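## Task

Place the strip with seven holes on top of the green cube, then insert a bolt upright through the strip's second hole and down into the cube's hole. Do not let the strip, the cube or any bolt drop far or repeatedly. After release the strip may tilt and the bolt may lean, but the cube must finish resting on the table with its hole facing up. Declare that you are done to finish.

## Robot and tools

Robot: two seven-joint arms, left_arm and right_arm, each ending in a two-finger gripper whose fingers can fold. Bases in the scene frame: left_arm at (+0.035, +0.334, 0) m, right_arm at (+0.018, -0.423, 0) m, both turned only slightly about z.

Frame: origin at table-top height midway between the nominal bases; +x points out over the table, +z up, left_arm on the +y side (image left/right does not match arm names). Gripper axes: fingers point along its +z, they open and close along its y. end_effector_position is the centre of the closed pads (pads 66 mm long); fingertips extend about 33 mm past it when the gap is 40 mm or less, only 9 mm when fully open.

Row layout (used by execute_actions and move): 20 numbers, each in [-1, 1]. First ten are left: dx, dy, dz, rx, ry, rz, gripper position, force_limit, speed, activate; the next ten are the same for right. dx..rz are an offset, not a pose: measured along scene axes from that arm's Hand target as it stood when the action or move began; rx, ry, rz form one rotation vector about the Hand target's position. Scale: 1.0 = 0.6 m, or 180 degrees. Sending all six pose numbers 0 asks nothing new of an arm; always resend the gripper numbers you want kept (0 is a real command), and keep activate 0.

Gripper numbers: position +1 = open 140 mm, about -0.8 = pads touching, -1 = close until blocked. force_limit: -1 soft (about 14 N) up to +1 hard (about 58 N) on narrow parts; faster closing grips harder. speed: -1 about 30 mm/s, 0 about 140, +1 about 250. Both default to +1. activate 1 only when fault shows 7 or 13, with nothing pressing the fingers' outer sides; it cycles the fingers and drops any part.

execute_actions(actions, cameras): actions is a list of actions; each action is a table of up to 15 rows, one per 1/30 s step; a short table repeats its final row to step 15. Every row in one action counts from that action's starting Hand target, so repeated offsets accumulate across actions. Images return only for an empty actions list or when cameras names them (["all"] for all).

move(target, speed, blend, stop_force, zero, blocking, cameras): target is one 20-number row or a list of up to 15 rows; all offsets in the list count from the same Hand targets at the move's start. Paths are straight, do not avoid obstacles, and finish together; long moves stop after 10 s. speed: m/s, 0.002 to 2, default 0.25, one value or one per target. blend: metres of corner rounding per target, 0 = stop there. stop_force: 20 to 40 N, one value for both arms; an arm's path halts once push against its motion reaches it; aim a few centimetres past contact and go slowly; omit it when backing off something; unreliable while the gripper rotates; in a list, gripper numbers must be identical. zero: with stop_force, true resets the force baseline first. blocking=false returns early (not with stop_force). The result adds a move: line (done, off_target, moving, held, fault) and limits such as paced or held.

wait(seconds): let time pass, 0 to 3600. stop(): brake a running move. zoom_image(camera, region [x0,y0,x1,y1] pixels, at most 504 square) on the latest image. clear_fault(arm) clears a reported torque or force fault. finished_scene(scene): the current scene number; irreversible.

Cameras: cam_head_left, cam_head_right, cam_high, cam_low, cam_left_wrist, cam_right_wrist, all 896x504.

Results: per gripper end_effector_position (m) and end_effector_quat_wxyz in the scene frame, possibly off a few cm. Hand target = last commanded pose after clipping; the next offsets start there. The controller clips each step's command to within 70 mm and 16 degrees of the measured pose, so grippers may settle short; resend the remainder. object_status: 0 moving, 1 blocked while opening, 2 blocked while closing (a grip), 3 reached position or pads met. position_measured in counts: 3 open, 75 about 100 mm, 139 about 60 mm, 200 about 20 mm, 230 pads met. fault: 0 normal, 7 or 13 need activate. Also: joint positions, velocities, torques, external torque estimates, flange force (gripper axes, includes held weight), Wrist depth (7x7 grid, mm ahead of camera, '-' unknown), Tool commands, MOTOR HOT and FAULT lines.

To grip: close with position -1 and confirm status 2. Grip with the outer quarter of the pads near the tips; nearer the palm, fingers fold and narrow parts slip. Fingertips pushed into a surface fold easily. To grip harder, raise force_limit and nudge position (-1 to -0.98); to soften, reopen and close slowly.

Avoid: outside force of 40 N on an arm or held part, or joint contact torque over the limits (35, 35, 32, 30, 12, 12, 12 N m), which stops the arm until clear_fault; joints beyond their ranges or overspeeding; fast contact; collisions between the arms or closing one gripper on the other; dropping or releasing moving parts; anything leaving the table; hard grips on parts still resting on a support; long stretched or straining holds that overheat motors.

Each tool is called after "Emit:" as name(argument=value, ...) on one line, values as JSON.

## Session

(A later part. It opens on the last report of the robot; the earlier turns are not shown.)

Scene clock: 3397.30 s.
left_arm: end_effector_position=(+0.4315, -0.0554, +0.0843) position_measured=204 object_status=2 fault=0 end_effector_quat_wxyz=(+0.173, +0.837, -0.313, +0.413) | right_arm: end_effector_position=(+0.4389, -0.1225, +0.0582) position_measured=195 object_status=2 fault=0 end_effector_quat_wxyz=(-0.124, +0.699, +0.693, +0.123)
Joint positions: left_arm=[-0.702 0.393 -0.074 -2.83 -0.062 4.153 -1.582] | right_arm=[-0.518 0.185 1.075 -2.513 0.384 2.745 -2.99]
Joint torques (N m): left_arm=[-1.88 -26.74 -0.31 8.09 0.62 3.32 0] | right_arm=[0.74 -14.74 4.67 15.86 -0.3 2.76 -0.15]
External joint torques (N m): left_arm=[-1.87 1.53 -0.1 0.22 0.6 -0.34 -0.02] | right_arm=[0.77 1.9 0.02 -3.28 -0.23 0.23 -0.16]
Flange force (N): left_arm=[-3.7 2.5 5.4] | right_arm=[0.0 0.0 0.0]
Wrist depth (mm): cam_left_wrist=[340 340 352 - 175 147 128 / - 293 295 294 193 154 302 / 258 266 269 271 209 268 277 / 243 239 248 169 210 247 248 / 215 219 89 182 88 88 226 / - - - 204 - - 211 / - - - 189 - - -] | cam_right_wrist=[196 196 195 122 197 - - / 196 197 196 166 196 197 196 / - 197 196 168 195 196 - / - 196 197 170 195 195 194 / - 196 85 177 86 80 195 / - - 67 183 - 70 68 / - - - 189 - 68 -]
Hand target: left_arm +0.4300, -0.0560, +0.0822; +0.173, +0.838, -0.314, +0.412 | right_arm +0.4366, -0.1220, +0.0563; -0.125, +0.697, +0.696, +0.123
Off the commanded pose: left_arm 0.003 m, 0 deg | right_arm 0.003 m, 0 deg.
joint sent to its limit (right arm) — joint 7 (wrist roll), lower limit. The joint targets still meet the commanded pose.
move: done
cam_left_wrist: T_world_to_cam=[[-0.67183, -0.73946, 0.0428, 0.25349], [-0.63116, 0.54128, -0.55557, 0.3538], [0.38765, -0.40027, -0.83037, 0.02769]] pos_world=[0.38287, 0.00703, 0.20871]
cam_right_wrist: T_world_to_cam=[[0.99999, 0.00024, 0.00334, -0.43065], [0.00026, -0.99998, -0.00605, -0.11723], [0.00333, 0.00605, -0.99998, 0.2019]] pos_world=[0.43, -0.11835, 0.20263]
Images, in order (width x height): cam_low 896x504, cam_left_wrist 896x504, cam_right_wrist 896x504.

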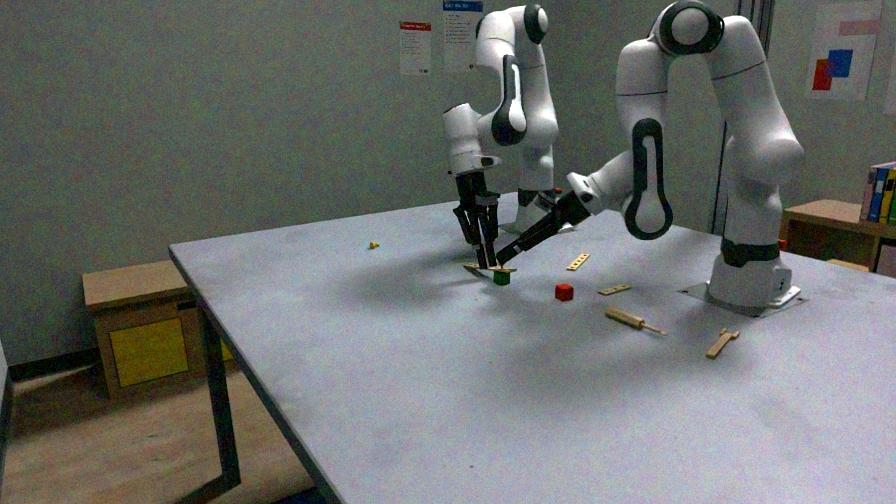

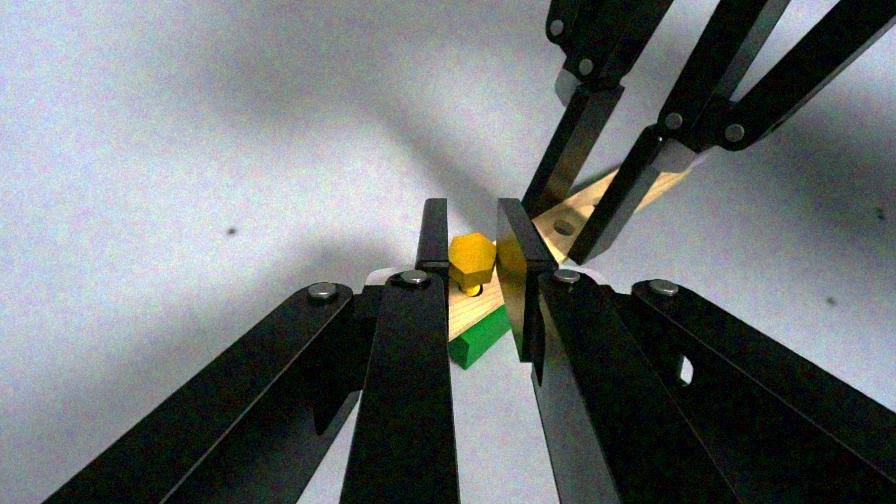

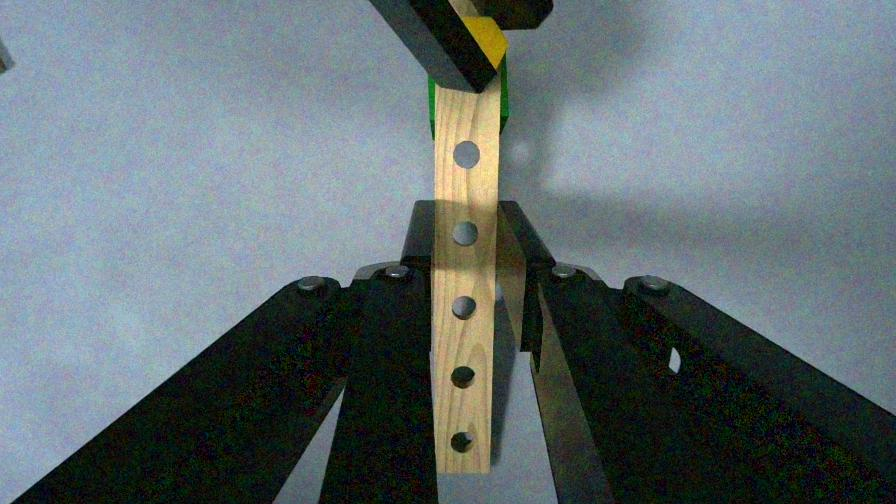

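Emit:
move(target=[[0, 0, 0.0, 0, 0, 0, -1, -0.5, -1, 0, -0.0015, -0.0007, 0.0, 0.0, 0, 0, -1, -0.1, -1, 0]], speed=0.012, cameras=["cam_right_wrist", "cam_left_wrist", "cam_low"])

Emit:
zoom_image(camera="cam_left_wrist", region=[445, 260, 500, 310])

Emit:
zoom_image(camera="cam_low", region=[485, 250, 525, 290])

Scene clock: 3435.13 s.
left_arm: end_effector_position=(+0.4315, -0.0553, +0.0843) position_measured=204 object_status=2 fault=0 end_effector_quat_wxyz=(+0.173, +0.837, -0.313, +0.413) | right_arm: end_effector_position=(+0.4387, -0.1226, +0.0583) position_measured=195 object_status=2 fault=0 end_effector_quat_wxyz=(-0.123, +0.699, +0.693, +0.124)
Joint positions: left_arm=[-0.702 0.393 -0.074 -2.83 -0.062 4.153 -1.582] | right_arm=[-0.53 0.186 1.087 -2.517 0.383 2.749 -2.99]
Joint torques (N m): left_arm=[-1.37 -26.74 -0.05 8.13 0.26 3.32 0.01] | right_arm=[0.99 -15.03 4.75 16.45 -0.47 2.28 -0.18]
External joint torques (N m): left_arm=[-1.33 1.46 0.18 0.32 0.23 -0.33 -0.01] | right_arm=[1.04 1.26 0.08 -2.72 -0.39 -0.27 -0.19]
Flange force (N): left_arm=[-3.4 2.2 5.5] | right_arm=[0.0 0.0 0.0]
Wrist depth (mm): cam_left_wrist=[348 341 355 340 177 148 127 / - 304 294 297 205 155 305 / 259 260 270 270 210 264 277 / 240 241 243 170 204 247 256 / 219 224 89 182 89 88 223 / - - - 204 - - 211 / - - - 188 - - -] | cam_right_wrist=[200 193 196 123 198 198 196 / - 196 196 166 197 196 197 / 196 196 197 196 197 200 197 / 196 198 195 169 196 195 196 / 195 196 85 177 86 83 193 / - - 67 183 - 70 68 / - - - 189 - 68 -]
Hand target: left_arm +0.4300, -0.0560, +0.0822; +0.173, +0.838, -0.314, +0.412 | right_arm +0.4357, -0.1224, +0.0563; -0.125, +0.697, +0.696, +0.123
Off the commanded pose: left_arm 0.003 m, 0 deg | right_arm 0.004 m, 0 deg.
joint sent to its limit (right arm) — joint 7 (wrist roll), lower limit. The joint targets still meet the commanded pose.
move: off_target (right_arm)
cam_left_wrist: T_world_to_cam=[[-0.67179, -0.7395, 0.04285, 0.25346], [-0.63121, 0.54122, -0.55557, 0.35382], [0.38766, -0.40027, -0.83037, 0.02769]] pos_world=[0.38287, 0.00703, 0.20871]
cam_right_wrist: T_world_to_cam=[[0.99999, -0.00037, 0.00523, -0.4306], [-0.00033, -0.99997, -0.00716, -0.11705], [0.00524, 0.00715, -0.99996, 0.20132]] pos_world=[0.4295, -0.11865, 0.20273]
Images, in order (width x height): cam_low 896x504, cam_left_wrist 896x504, cam_right_wrist 896x504.

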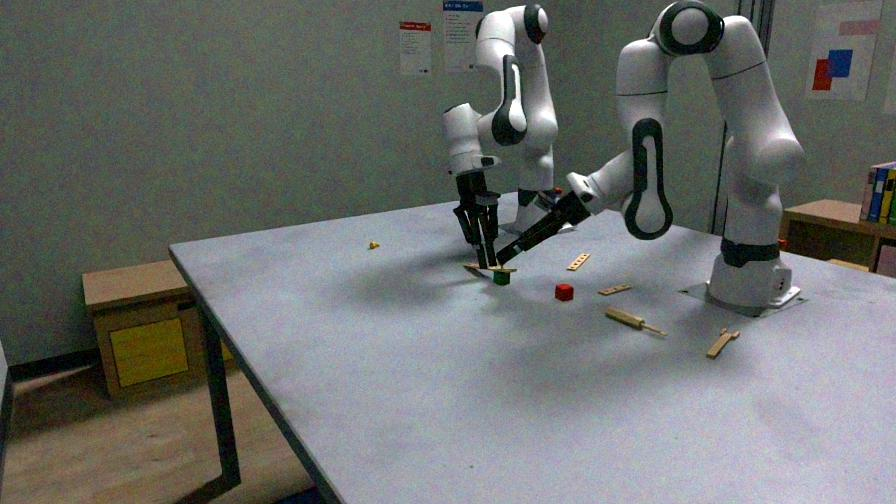

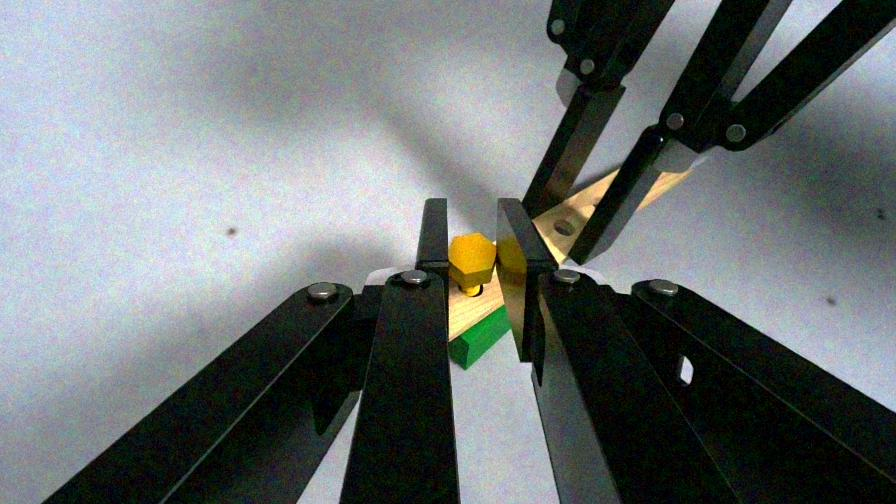

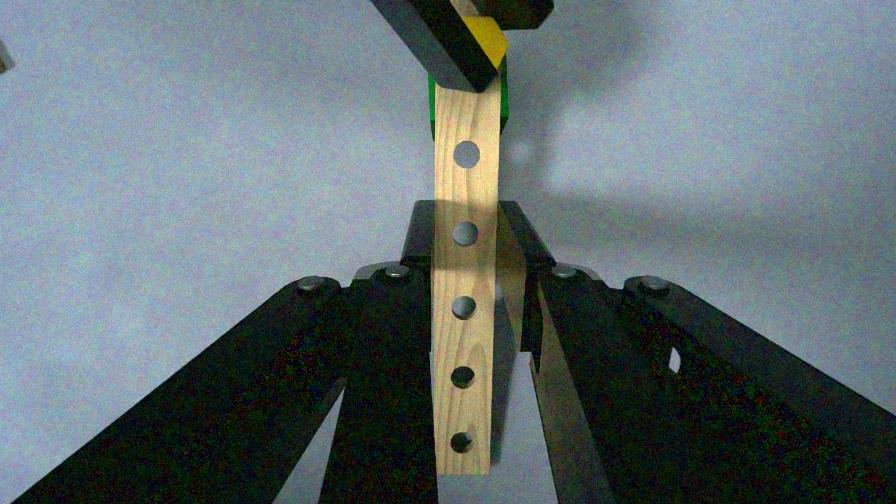

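Scaled by 9.164 from the camera's image (finer frame: 1280x720).

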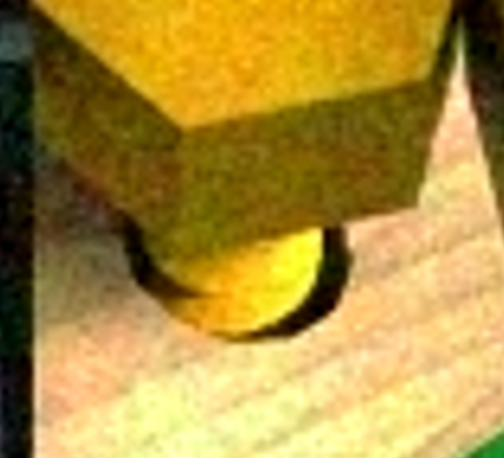

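Scaled by 12.600 from the camera's image (finer frame: 1280x720).

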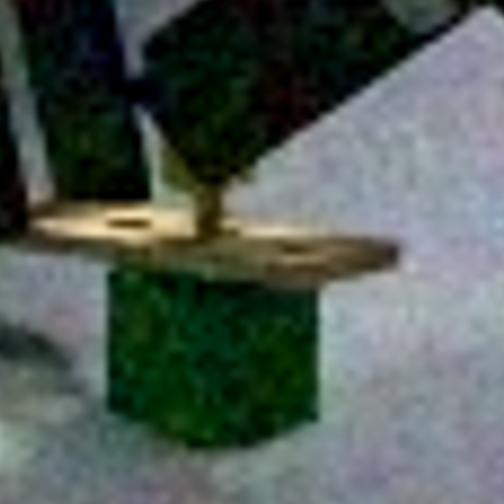

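Emit:
zoom_image(camera="cam_low", region=[455, 255, 485, 285])

Emit:
zoom_image(camera="cam_right_wrist", region=[400, 10, 540, 150])

Emit:
zoom_image(camera="cam_right_wrist", region=[400, 400, 540, 504])

Scaled by 16.800 from the camera's image (finer frame: 1280x720).

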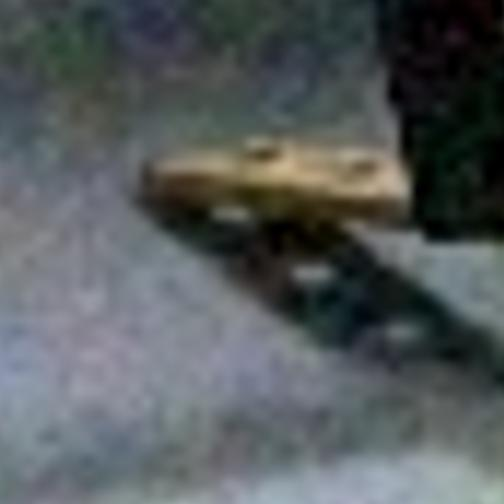

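Scaled by 3.600 from the camera's image (finer frame: 1280x720).

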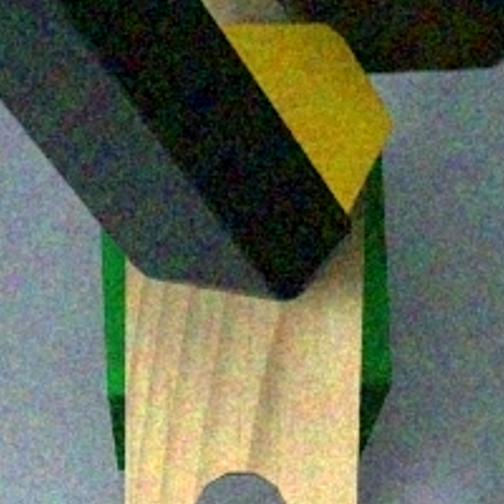

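Scaled by 3.600 from the camera's image (finer frame: 1280x720).

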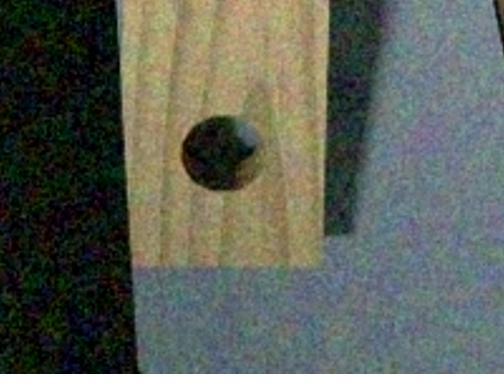

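Emit:
move(target=[[0, 0, 0.0, 0, 0, 0, -1, -0.5, -1, 0, 0.0025, -0.0006, 0.0017, 0.0, 0, 0, -1, -0.1, -1, 0]], speed=0.012, cameras=["cam_right_wrist", "cam_left_wrist", "cam_low"])

Emit:
zoom_image(camera="cam_left_wrist", region=[445, 260, 500, 310])

Emit:
zoom_image(camera="cam_low", region=[455, 245, 525, 295])

Scene clock: 3525.07 s.
left_arm: end_effector_position=(+0.4315, -0.0553, +0.0843) position_measured=204 object_status=2 fault=0 end_effector_quat_wxyz=(+0.173, +0.837, -0.313, +0.413) | right_arm: end_effector_position=(+0.4387, -0.1227, +0.0583) position_measured=195 object_status=2 fault=0 end_effector_quat_wxyz=(-0.123, +0.699, +0.694, +0.124)
Joint positions: left_arm=[-0.702 0.393 -0.074 -2.83 -0.062 4.153 -1.582] | right_arm=[-0.53 0.186 1.087 -2.517 0.382 2.749 -2.99]
Joint torques (N m): left_arm=[-1.4 -26.74 0.08 8.12 0.18 3.33 0.03] | right_arm=[0.2 -15.1 4.42 16.95 -0.49 2.33 -0.16]
External joint torques (N m): left_arm=[-1.41 1.56 0.27 0.23 0.16 -0.33 0] | right_arm=[0.21 1.18 -0.3 -2.18 -0.41 -0.21 -0.17]
Flange force (N): left_arm=[-3.8 2.6 5.5] | right_arm=[0.0 0.0 0.0]
Wrist depth (mm): cam_left_wrist=[340 333 349 349 177 148 125 / 304 298 293 299 198 154 303 / 261 267 269 271 208 267 287 / 239 245 243 169 206 246 245 / 219 220 89 182 89 88 226 / - - - 204 - - 211 / - - - 189 - - -] | cam_right_wrist=[197 198 197 122 196 195 196 / 196 197 195 163 196 196 196 / 195 196 196 167 195 195 196 / - 196 194 169 196 195 196 / 196 195 85 177 86 80 197 / - - 67 184 - 70 68 / - - - 189 - 68 -]
Hand target: left_arm +0.4300, -0.0560, +0.0822; +0.173, +0.838, -0.314, +0.412 | right_arm +0.4372, -0.1228, +0.0573; -0.125, +0.697, +0.696, +0.123
Off the commanded pose: left_arm 0.003 m, 0 deg | right_arm 0.002 m, 0 deg.
joint sent to its limit (right arm) — joint 7 (wrist roll), lower limit. The joint targets still meet the commanded pose.
move: done
cam_left_wrist: T_world_to_cam=[[-0.67179, -0.7395, 0.04285, 0.25346], [-0.63121, 0.54122, -0.55557, 0.35382], [0.38766, -0.40027, -0.83037, 0.02769]] pos_world=[0.38287, 0.00703, 0.20871]
cam_right_wrist: T_world_to_cam=[[0.99998, 0.00093, 0.00604, -0.43051], [0.00097, -0.99998, -0.00664, -0.11772], [0.00603, 0.00665, -0.99996, 0.20092]] pos_world=[0.4294, -0.11865, 0.20273]
Images, in order (width x height): cam_low 896x504, cam_left_wrist 896x504, cam_right_wrist 896x504.

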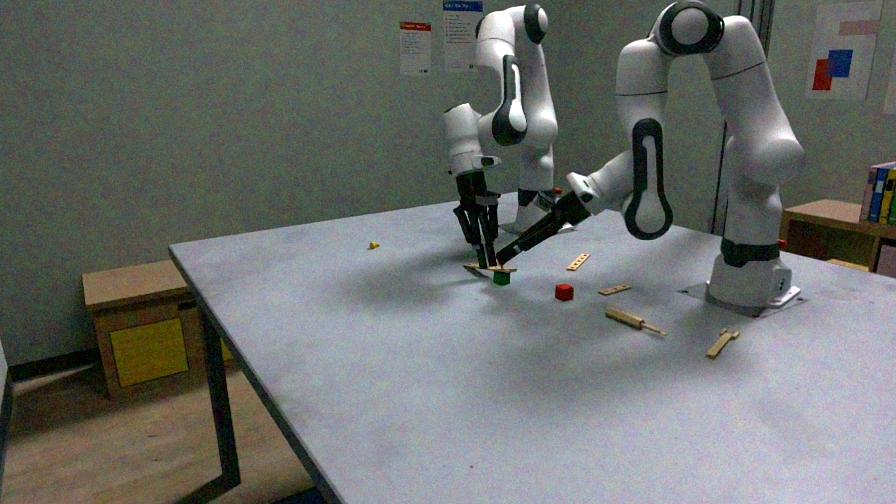

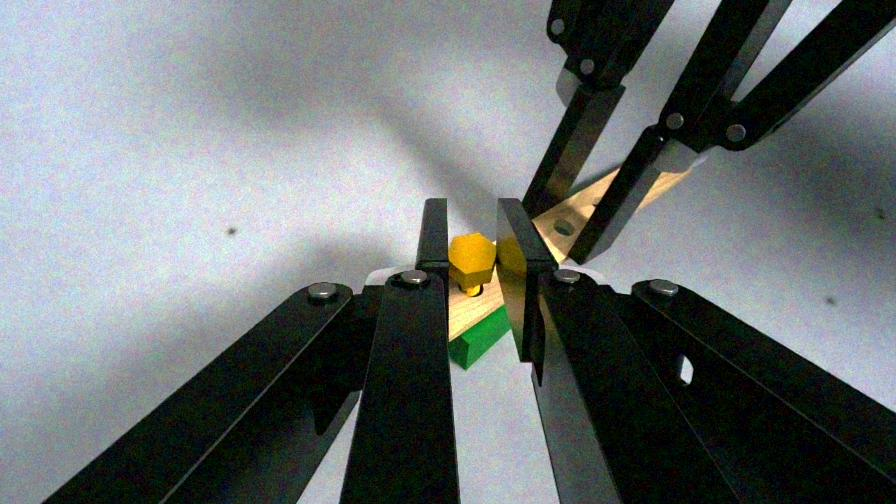

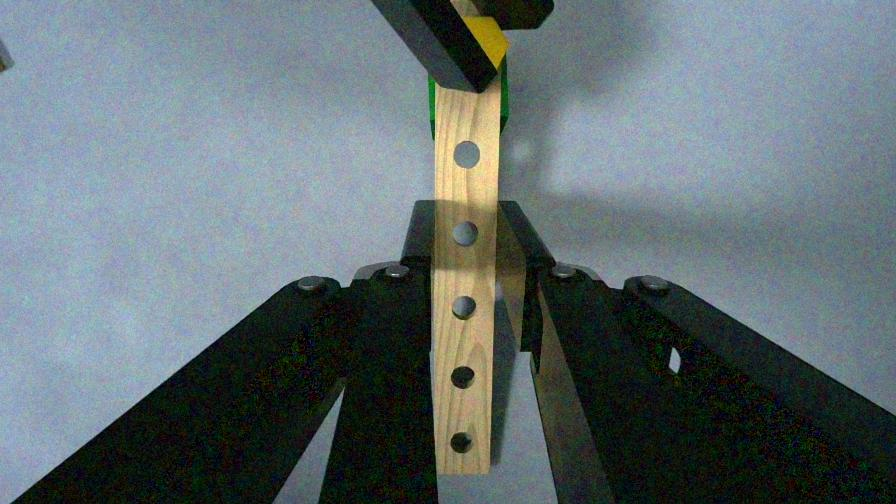

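Scaled by 9.164 from the camera's image (finer frame: 1280x720).

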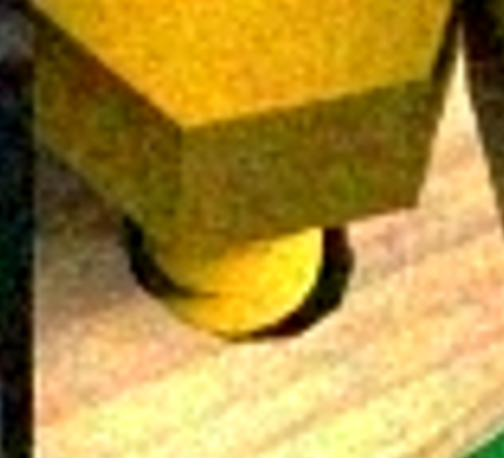

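Scaled by 7.200 from the camera's image (finer frame: 1280x720).

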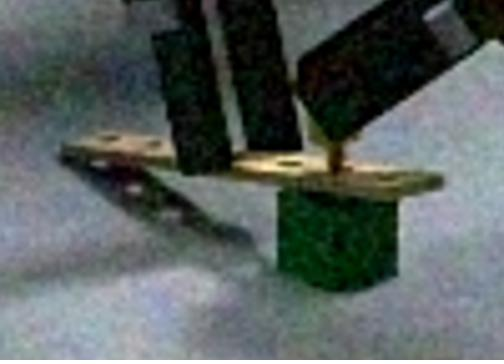

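Emit:
move(target=[[0, 0, 0.0, 0, 0, 0, -1, -0.5, -1, 0, 0.0023, 0.0002, 0.0015, 0.0, 0, 0, -1, -0.1, -1, 0]], speed=0.012)

Emit:
execute_actions(actions=[[[0,0,0,0,0,0,-1,-0.5,-1,0,0,0,0,0,0,0,-0.5,-0.1,-1,0]],[[0,0,0,0,0,0,-1,-0.5,-1,0,0,0,0,0,0,0,-0.3,-0.1,-1,0]],[[0,0,0,0,0,0,-1,-0.5,-1,0,0,0,0,0,0,0,-0.3,-0.1,-1,0]]], cameras=["cam_right_wrist", "cam_left_wrist", "cam_low"])

Emit:
zoom_image(camera="cam_left_wrist", region=[445, 260, 500, 310])

Emit:
zoom_image(camera="cam_low", region=[455, 245, 525, 295])

Scene clock: 3545.43 s.
left_arm: end_effector_position=(+0.4316, -0.0553, +0.0843) position_measured=204 object_status=2 fault=0 end_effector_quat_wxyz=(+0.173, +0.837, -0.313, +0.413) | right_arm: end_effector_position=(+0.4396, -0.1231, +0.0586) position_measured=195 object_status=2 fault=0 end_effector_quat_wxyz=(-0.123, +0.698, +0.694, +0.124)
Joint positions: left_arm=[-0.702 0.393 -0.074 -2.83 -0.062 4.153 -1.582] | right_arm=[-0.53 0.187 1.085 -2.514 0.378 2.746 -2.99]
Joint torques (N m): left_arm=[-1.4 -26.74 0.07 8.09 0.18 3.31 0] | right_arm=[0.52 -15.52 4.07 17.92 -0.42 2.47 -0.1]
External joint torques (N m): left_arm=[-1.43 1.5 0.23 0.22 0.17 -0.35 -0.02] | right_arm=[0.63 0.89 -0.59 -1.3 -0.35 -0.09 -0.11]
Flange force (N): left_arm=[-3.5 2.6 5.3] | right_arm=[0.0 0.0 0.0]
Wrist depth (mm): cam_left_wrist=[346 342 339 344 177 149 126 / 286 296 301 310 191 153 303 / 267 266 268 - 203 269 280 / 240 241 242 170 209 248 239 / 219 224 89 182 89 88 225 / - - - - - - - / - - - 189 - - -] | cam_right_wrist=[198 196 198 122 197 196 197 / 197 196 197 162 196 197 - / 197 - 197 168 197 197 199 / 196 196 197 169 196 198 196 / 196 196 85 177 86 85 196 / - - 67 183 - 70 68 / - - - 189 - 68 -]
Hand target: left_arm +0.4300, -0.0560, +0.0822; +0.173, +0.838, -0.314, +0.412 | right_arm +0.4386, -0.1226, +0.0582; -0.125, +0.697, +0.696, +0.123
Off the commanded pose: left_arm 0.003 m, 0 deg | right_arm 0.001 m, 0 deg.
joint at its limit (right arm) — joint 7 (wrist roll), lower limit.
move: done

Scene clock: 3547.13 s.
left_arm: end_effector_position=(+0.4314, -0.0555, +0.0843) position_measured=204 object_status=2 fault=0 end_effector_quat_wxyz=(+0.174, +0.837, -0.313, +0.413) | right_arm: end_effector_position=(+0.4396, -0.1231, +0.0586) position_measured=167 object_status=3 fault=0 end_effector_quat_wxyz=(-0.123, +0.698, +0.694, +0.124)
Joint positions: left_arm=[-0.702 0.393 -0.074 -2.83 -0.062 4.153 -1.582] | right_arm=[-0.53 0.187 1.085 -2.514 0.378 2.746 -2.99]
Joint torques (N m): left_arm=[-1.3 -26.75 0.17 8.08 0.02 3.33 -0.02] | right_arm=[0.35 -15.67 4.2 17.92 -0.41 2.43 -0.08]
External joint torques (N m): left_arm=[-1.23 1.5 0.42 0.26 -0.01 -0.33 -0.05] | right_arm=[0.39 0.6 -0.5 -1.12 -0.34 -0.09 -0.09]
External joint torques at the end of the 1st action: left_arm=[-1.18 1.41 0.44 0.36 -0.02 -0.33 0] | right_arm=[0.47 0.62 -0.44 -1.22 -0.34 -0.11 -0.08]
External joint torques at the end of the 2nd action: left_arm=[-1.25 1.51 0.43 0.25 -0.01 -0.34 -0.02] | right_arm=[0.37 0.63 -0.59 -1.15 -0.33 -0.09 -0.07]
Flange force (N): left_arm=[-3.6 2.6 5.4] | right_arm=[0.0 0.0 0.0]
Flange force at the end of the 1st action (N): left_arm=[-3.2 2.5 5.5] | right_arm=[0.0 0.0 0.0]
Flange force at the end of the 2nd action (N): left_arm=[-3.6 2.6 5.5] | right_arm=[0.0 0.0 0.0]
Wrist depth (mm): cam_left_wrist=[- - - 346 180 143 122 / 296 297 301 303 294 151 295 / 265 268 269 272 238 174 - / 239 240 243 170 190 246 248 / 228 223 89 182 89 88 225 / - - - 204 - - 211 / - - - 189 - - -] | cam_right_wrist=[197 197 196 120 196 195 200 / - 197 197 163 195 196 197 / 197 196 196 168 197 195 - / 196 196 115 171 124 197 - / 196 75 91 179 113 80 192 / - 67 64 185 196 71 65 / - - - 196 - - 65]
Hand target: left_arm +0.4300, -0.0560, +0.0822; +0.173, +0.838, -0.314, +0.412 | right_arm +0.4386, -0.1226, +0.0582; -0.125, +0.697, +0.696, +0.123
Off the commanded pose: left_arm 0.003 m, 0 deg | right_arm 0.001 m, 0 deg.
joint at its limit (right arm) — joint 7 (wrist roll), lower limit.
cam_left_wrist: T_world_to_cam=[[-0.6721, -0.73922, 0.04283, 0.25344], [-0.63095, 0.54147, -0.55562, 0.35372], [0.38754, -0.40045, -0.83034, 0.02773]] pos_world=[0.38277, 0.00693, 0.20871]
cam_right_wrist: T_world_to_cam=[[0.99998, 0.00223, 0.00565, -0.43117], [0.00227, -0.99998, -0.00653, -0.1187], [0.00563, 0.00654, -0.99996, 0.20137]] pos_world=[0.4303, -0.11905, 0.20303]
Images, in order (width x height): cam_low 896x504, cam_left_wrist 896x504, cam_right_wrist 896x504.

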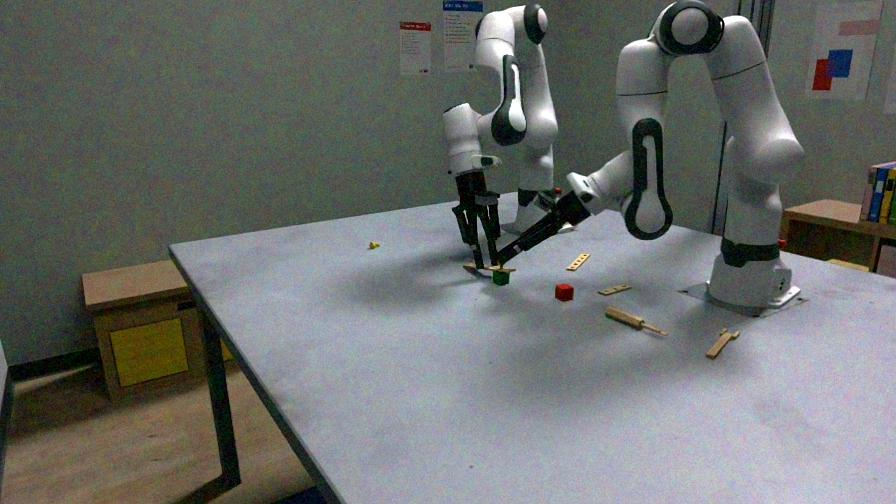

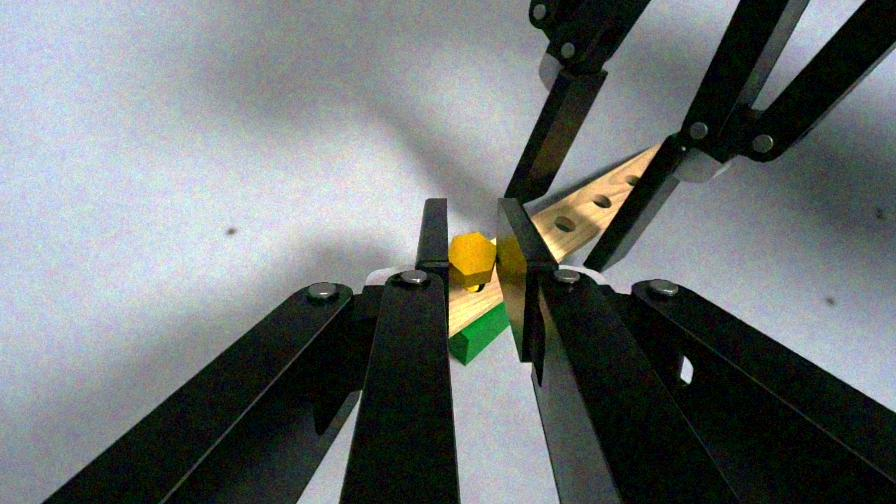

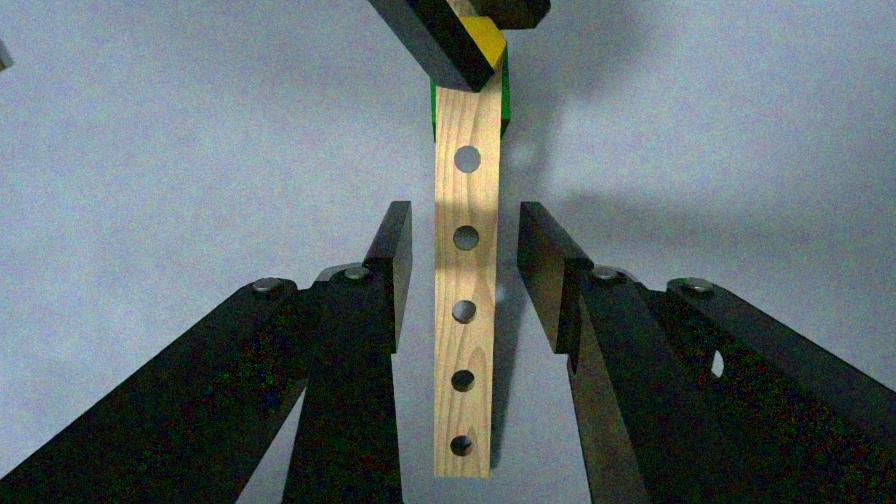

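Scaled by 9.164 from the camera's image (finer frame: 1280x720).

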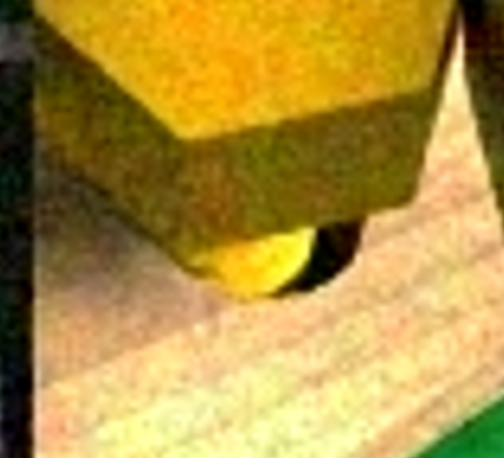

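Scaled by 7.200 from the camera's image (finer frame: 1280x720).

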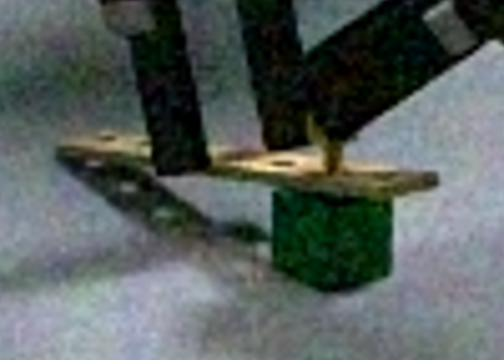

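Emit:
move(target=[[0,0,0,0,0,0,-1,-0.5,-1,0,0,-0.0115,0.0313,0,0,0,-0.3,-0.1,-1,0]], speed=0.03, cameras=["cam_low","cam_left_wrist","cam_right_wrist"])

Scene clock: 3596.37 s.
left_arm: end_effector_position=(+0.4314, -0.0555, +0.0843) position_measured=204 object_status=2 fault=0 end_effector_quat_wxyz=(+0.174, +0.837, -0.313, +0.413) | right_arm: end_effector_position=(+0.4408, -0.1290, +0.0782) position_measured=167 object_status=3 fault=0 end_effector_quat_wxyz=(-0.123, +0.699, +0.694, +0.124)
Joint positions: left_arm=[-0.702 0.393 -0.074 -2.83 -0.062 4.153 -1.582] | right_arm=[-0.793 0.15 1.334 -2.515 0.383 2.69 -2.99]
Joint torques (N m): left_arm=[-1.32 -26.75 0.19 8.1 0.02 3.32 0.02] | right_arm=[-0.21 -8.64 4.37 18 -0.31 2.61 -0.18]
External joint torques (N m): left_arm=[-1.29 1.49 0.4 0.28 0 -0.33 -0.01] | right_arm=[-0.12 0.36 0.3 -1.98 -0.35 0.06 -0.19]
Flange force (N): left_arm=[-3.5 2.8 5.5] | right_arm=[0.0 0.0 0.0]
Wrist depth (mm): cam_left_wrist=[351 333 346 336 180 341 125 / 298 299 302 303 293 153 302 / 266 268 267 272 261 262 278 / 240 241 243 170 216 247 247 / 219 223 89 182 89 88 225 / - - - 204 - - 211 / - - - 189 - - -] | cam_right_wrist=[218 - 217 141 213 - 216 / 217 214 217 184 216 217 217 / - 218 217 189 216 217 217 / - 216 116 192 166 218 216 / 217 75 91 200 92 80 215 / - 67 64 215 68 71 65 / - - - 215 - - 65]
Hand target: left_arm +0.4300, -0.0560, +0.0822; +0.173, +0.838, -0.314, +0.412 | right_arm +0.4386, -0.1295, +0.0770; -0.125, +0.697, +0.696, +0.123
Off the commanded pose: left_arm 0.003 m, 0 deg | right_arm 0.003 m, 0 deg.
joint sent to its limit (right arm) — joint 7 (wrist roll), lower limit. The joint targets still meet the commanded pose.
move: done
cam_left_wrist: T_world_to_cam=[[-0.6721, -0.73922, 0.04283, 0.25344], [-0.63095, 0.54147, -0.55562, 0.35372], [0.38754, -0.40045, -0.83034, 0.02773]] pos_world=[0.38277, 0.00693, 0.20871]
cam_right_wrist: T_world_to_cam=[[0.99998, 0.00093, 0.00604, -0.43272], [0.00097, -0.99997, -0.00704, -0.1238], [0.00603, 0.00705, -0.99996, 0.22089]] pos_world=[0.4315, -0.12495, 0.22263]

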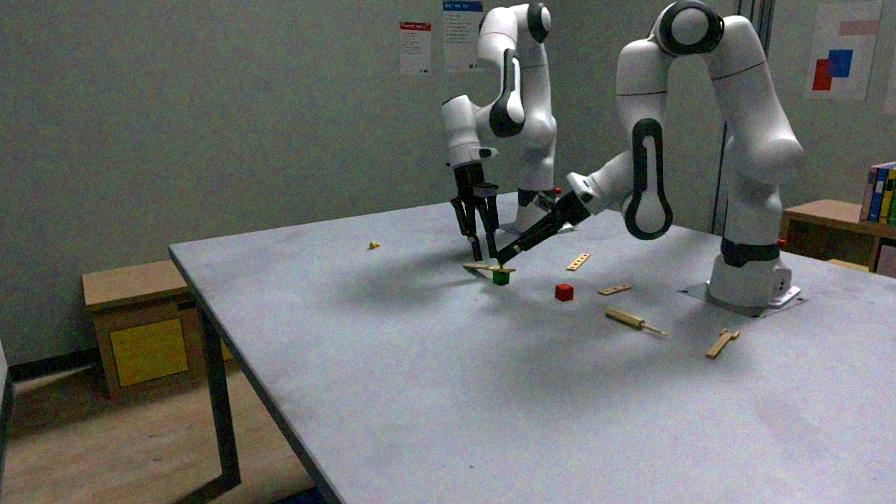

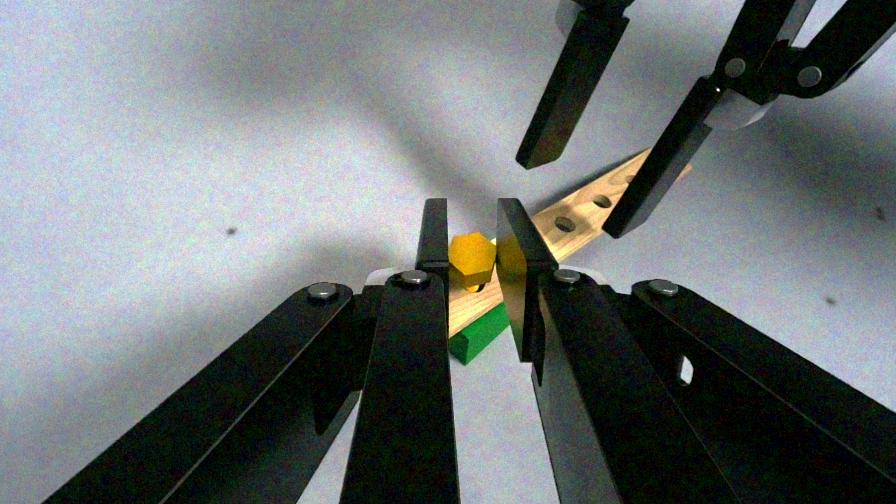

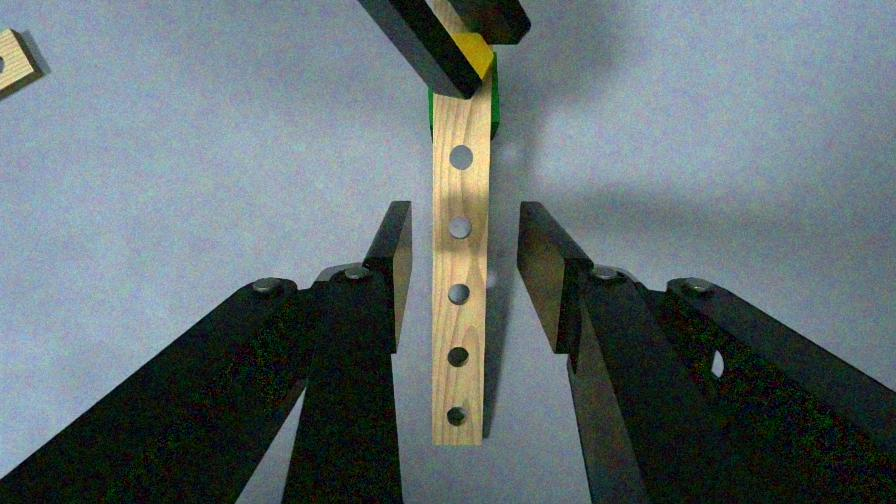

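Emit:
move(target=[[0,0,0,0,0,0,-1,-0.5,-1,0,0,-0.0287,0.0782,0,0,0,-0.3,-0.1,-1,0],[0,0,0,0,0,0,-1,-0.5,-1,0,-0.03,-0.09,0.18,0,0,0,-0.3,-0.1,-1,0]], speed=0.06, blend=0.01, cameras=["cam_low","cam_left_wrist","cam_right_wrist"])

Emit:
zoom_image(camera="cam_low", region=[455, 245, 525, 295])

Emit:
zoom_image(camera="cam_left_wrist", region=[430, 200, 550, 370])

Scene clock: 3618.57 s.
left_arm: end_effector_position=(+0.4314, -0.0555, +0.0843) position_measured=204 object_status=2 fault=0 end_effector_quat_wxyz=(+0.174, +0.837, -0.313, +0.413) | right_arm: end_effector_position=(+0.4228, -0.1827, +0.1863) position_measured=167 object_status=3 fault=0 end_effector_quat_wxyz=(-0.123, +0.694, +0.698, +0.126)
Joint positions: left_arm=[-0.702 0.393 -0.074 -2.83 -0.062 4.153 -1.582] | right_arm=[-1.837 0.458 2.266 -2.56 -0.036 2.403 -2.713]
Joint velocities: left_arm=[within noise] | right_arm=[0 0 0.001 0.001 0 -0.003 0.006]
Joint torques (N m): left_arm=[-1.28 -26.78 0.18 8.09 0.01 3.32 0] | right_arm=[0.2 7.43 8.65 20.11 0.97 2.72 0.3]
External joint torques (N m): left_arm=[-1.31 1.45 0.35 0.28 0 -0.33 -0.03] | right_arm=[0.18 -1.08 -0.16 -2.02 0.31 -0.1 0.29]
Flange force (N): left_arm=[-3.4 2.9 5.3] | right_arm=[-0.5 -2.0 4.6]
Wrist depth (mm): cam_left_wrist=[- 340 343 346 348 355 356 / 296 298 300 303 313 308 318 / 266 267 268 270 260 269 277 / 240 241 242 170 217 246 249 / 218 223 89 182 89 88 226 / - - - 204 - - - / - - - 188 - - -] | cam_right_wrist=[323 328 - 249 - - - / 320 328 - 296 - - - / - - - 305 - - 324 / - - 117 308 137 318 326 / - 75 91 324 92 84 324 / - 67 64 322 - 71 65 / - - - - - - 65]
Hand target: left_arm +0.4300, -0.0560, +0.0822; +0.173, +0.838, -0.314, +0.412 | right_arm +0.4206, -0.1835, +0.1850; -0.125, +0.697, +0.696, +0.123
Off the commanded pose: left_arm 0.003 m, 0 deg | right_arm 0.003 m, 1 deg.
move: done
cam_left_wrist: T_world_to_cam=[[-0.6721, -0.73922, 0.04283, 0.25344], [-0.63095, 0.54147, -0.55562, 0.35372], [0.38754, -0.40045, -0.83034, 0.02773]] pos_world=[0.38277, 0.00693, 0.20871]
cam_right_wrist: T_world_to_cam=[[0.99987, 0.01218, 0.01043, -0.41399], [0.01227, -0.99988, -0.00905, -0.18111], [0.01032, 0.00918, -0.99991, 0.32798]] pos_world=[0.41277, -0.17906, 0.33063]

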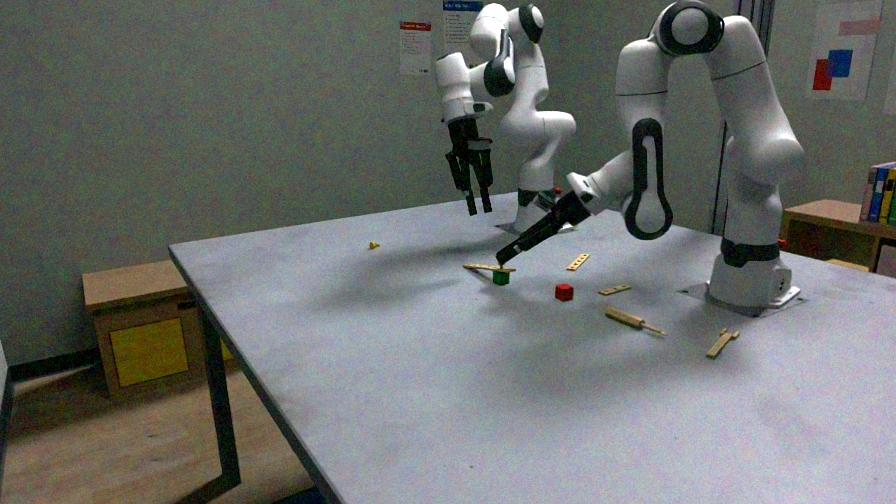

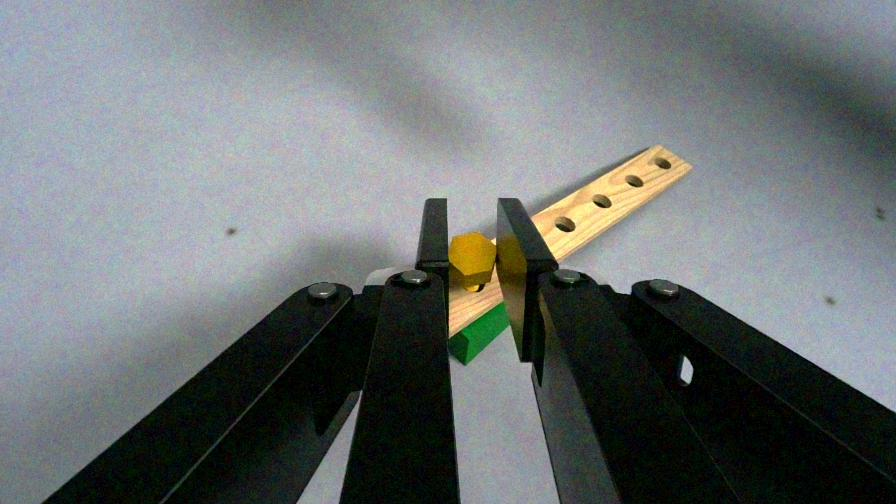

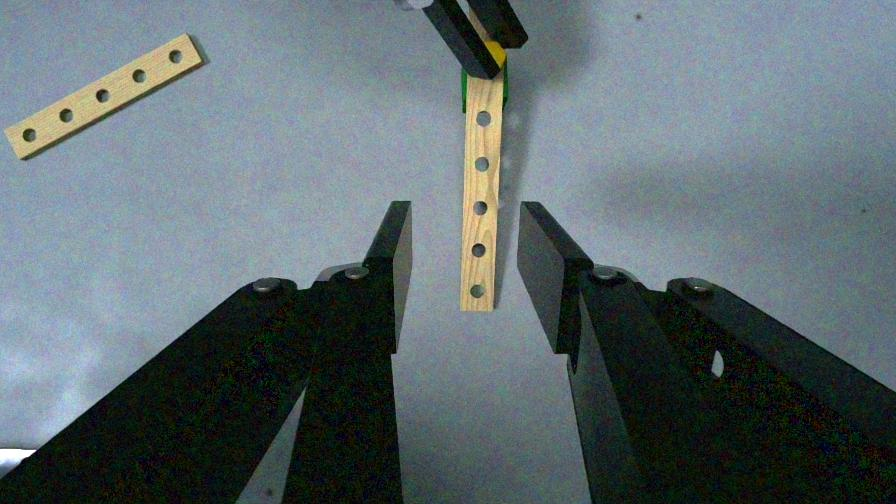

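Scaled by 7.200 from the camera's image (finer frame: 1280x720).

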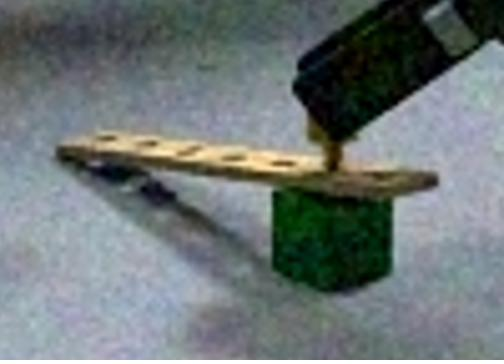

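Scaled by 2.965 from the camera's image (finer frame: 1280x720).

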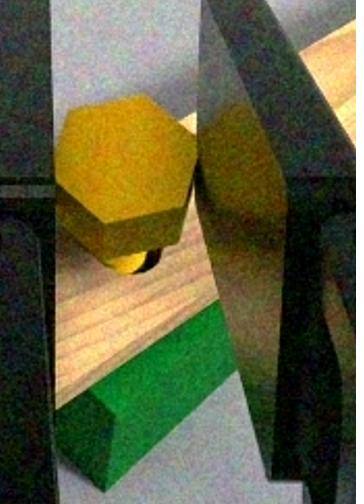

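Emit:
execute_actions(actions=[[[0.0012,0.0004,0.0025,0,0,0,-1,-0.5,-1,0,0,0,0,0,0,0,-0.3,-0.1,-1,0]]], cameras=["cam_left_wrist"])

Emit:
zoom_image(camera="cam_left_wrist", region=[430, 200, 550, 370])

Scene clock: 3633.17 s.
left_arm: end_effector_position=(+0.4314, -0.0555, +0.0843) position_measured=204 object_status=2 fault=0 end_effector_quat_wxyz=(+0.173, +0.838, -0.313, +0.413) | right_arm: end_effector_position=(+0.4226, -0.1827, +0.1862) position_measured=167 object_status=3 fault=0 end_effector_quat_wxyz=(-0.123, +0.695, +0.697, +0.125)
Joint positions: left_arm=[-0.702 0.392 -0.074 -2.83 -0.062 4.151 -1.582] | right_arm=[-1.837 0.458 2.266 -2.56 -0.036 2.402 -2.711]
Joint torques (N m): left_arm=[-0.97 -27.78 0.43 7.5 0.06 2.97 -0.04] | right_arm=[-0.11 7.45 8.83 20.13 0.9 2.72 0.29]
External joint torques (N m): left_arm=[-0.98 0.42 0.61 -0.32 0.05 -0.68 -0.07] | right_arm=[-0.1 -1.08 0.03 -2.04 0.25 -0.11 0.28]
Flange force (N): left_arm=[0.8 1.5 0.4] | right_arm=[-0.9 -3.4 3.6]
Wrist depth (mm): cam_left_wrist=[338 338 353 344 357 353 360 / 298 307 298 303 - 313 315 / - 267 269 272 261 269 280 / 240 242 241 170 225 247 245 / 218 223 89 181 88 88 227 / - - - 204 - - - / - - - 188 - - -] | cam_right_wrist=[- 324 321 262 335 329 332 / 317 324 326 304 - - 330 / - - - 304 324 - - / - - - 309 118 - - / - 75 91 326 92 80 75 / - 67 64 - - 71 65 / - - - 329 - - 65]
Hand target: left_arm +0.4307, -0.0557, +0.0837; +0.173, +0.838, -0.314, +0.412 | right_arm +0.4206, -0.1835, +0.1850; -0.125, +0.697, +0.696, +0.123
Off the commanded pose: left_arm 0.001 m, 0 deg | right_arm 0.003 m, 0 deg.
cam_left_wrist: T_world_to_cam=[[-0.67207, -0.73925, 0.0428, 0.25336], [-0.63123, 0.54174, -0.55504, 0.35382], [0.38713, -0.40004, -0.83072, 0.02801]] pos_world=[0.38277, 0.00682, 0.20881]

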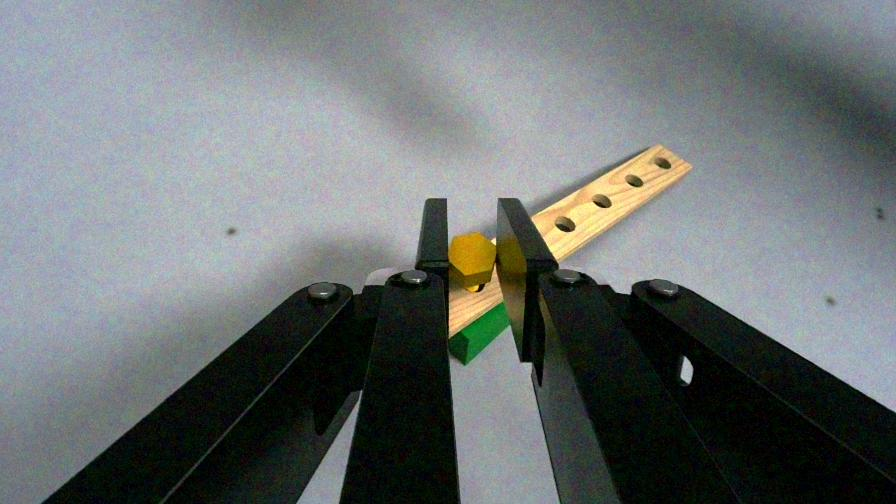

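Scaled by 2.965 from the camera's image (finer frame: 1280x720).

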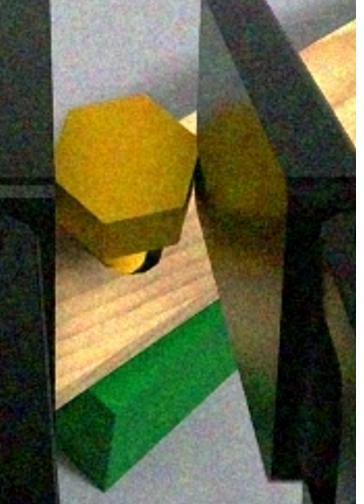

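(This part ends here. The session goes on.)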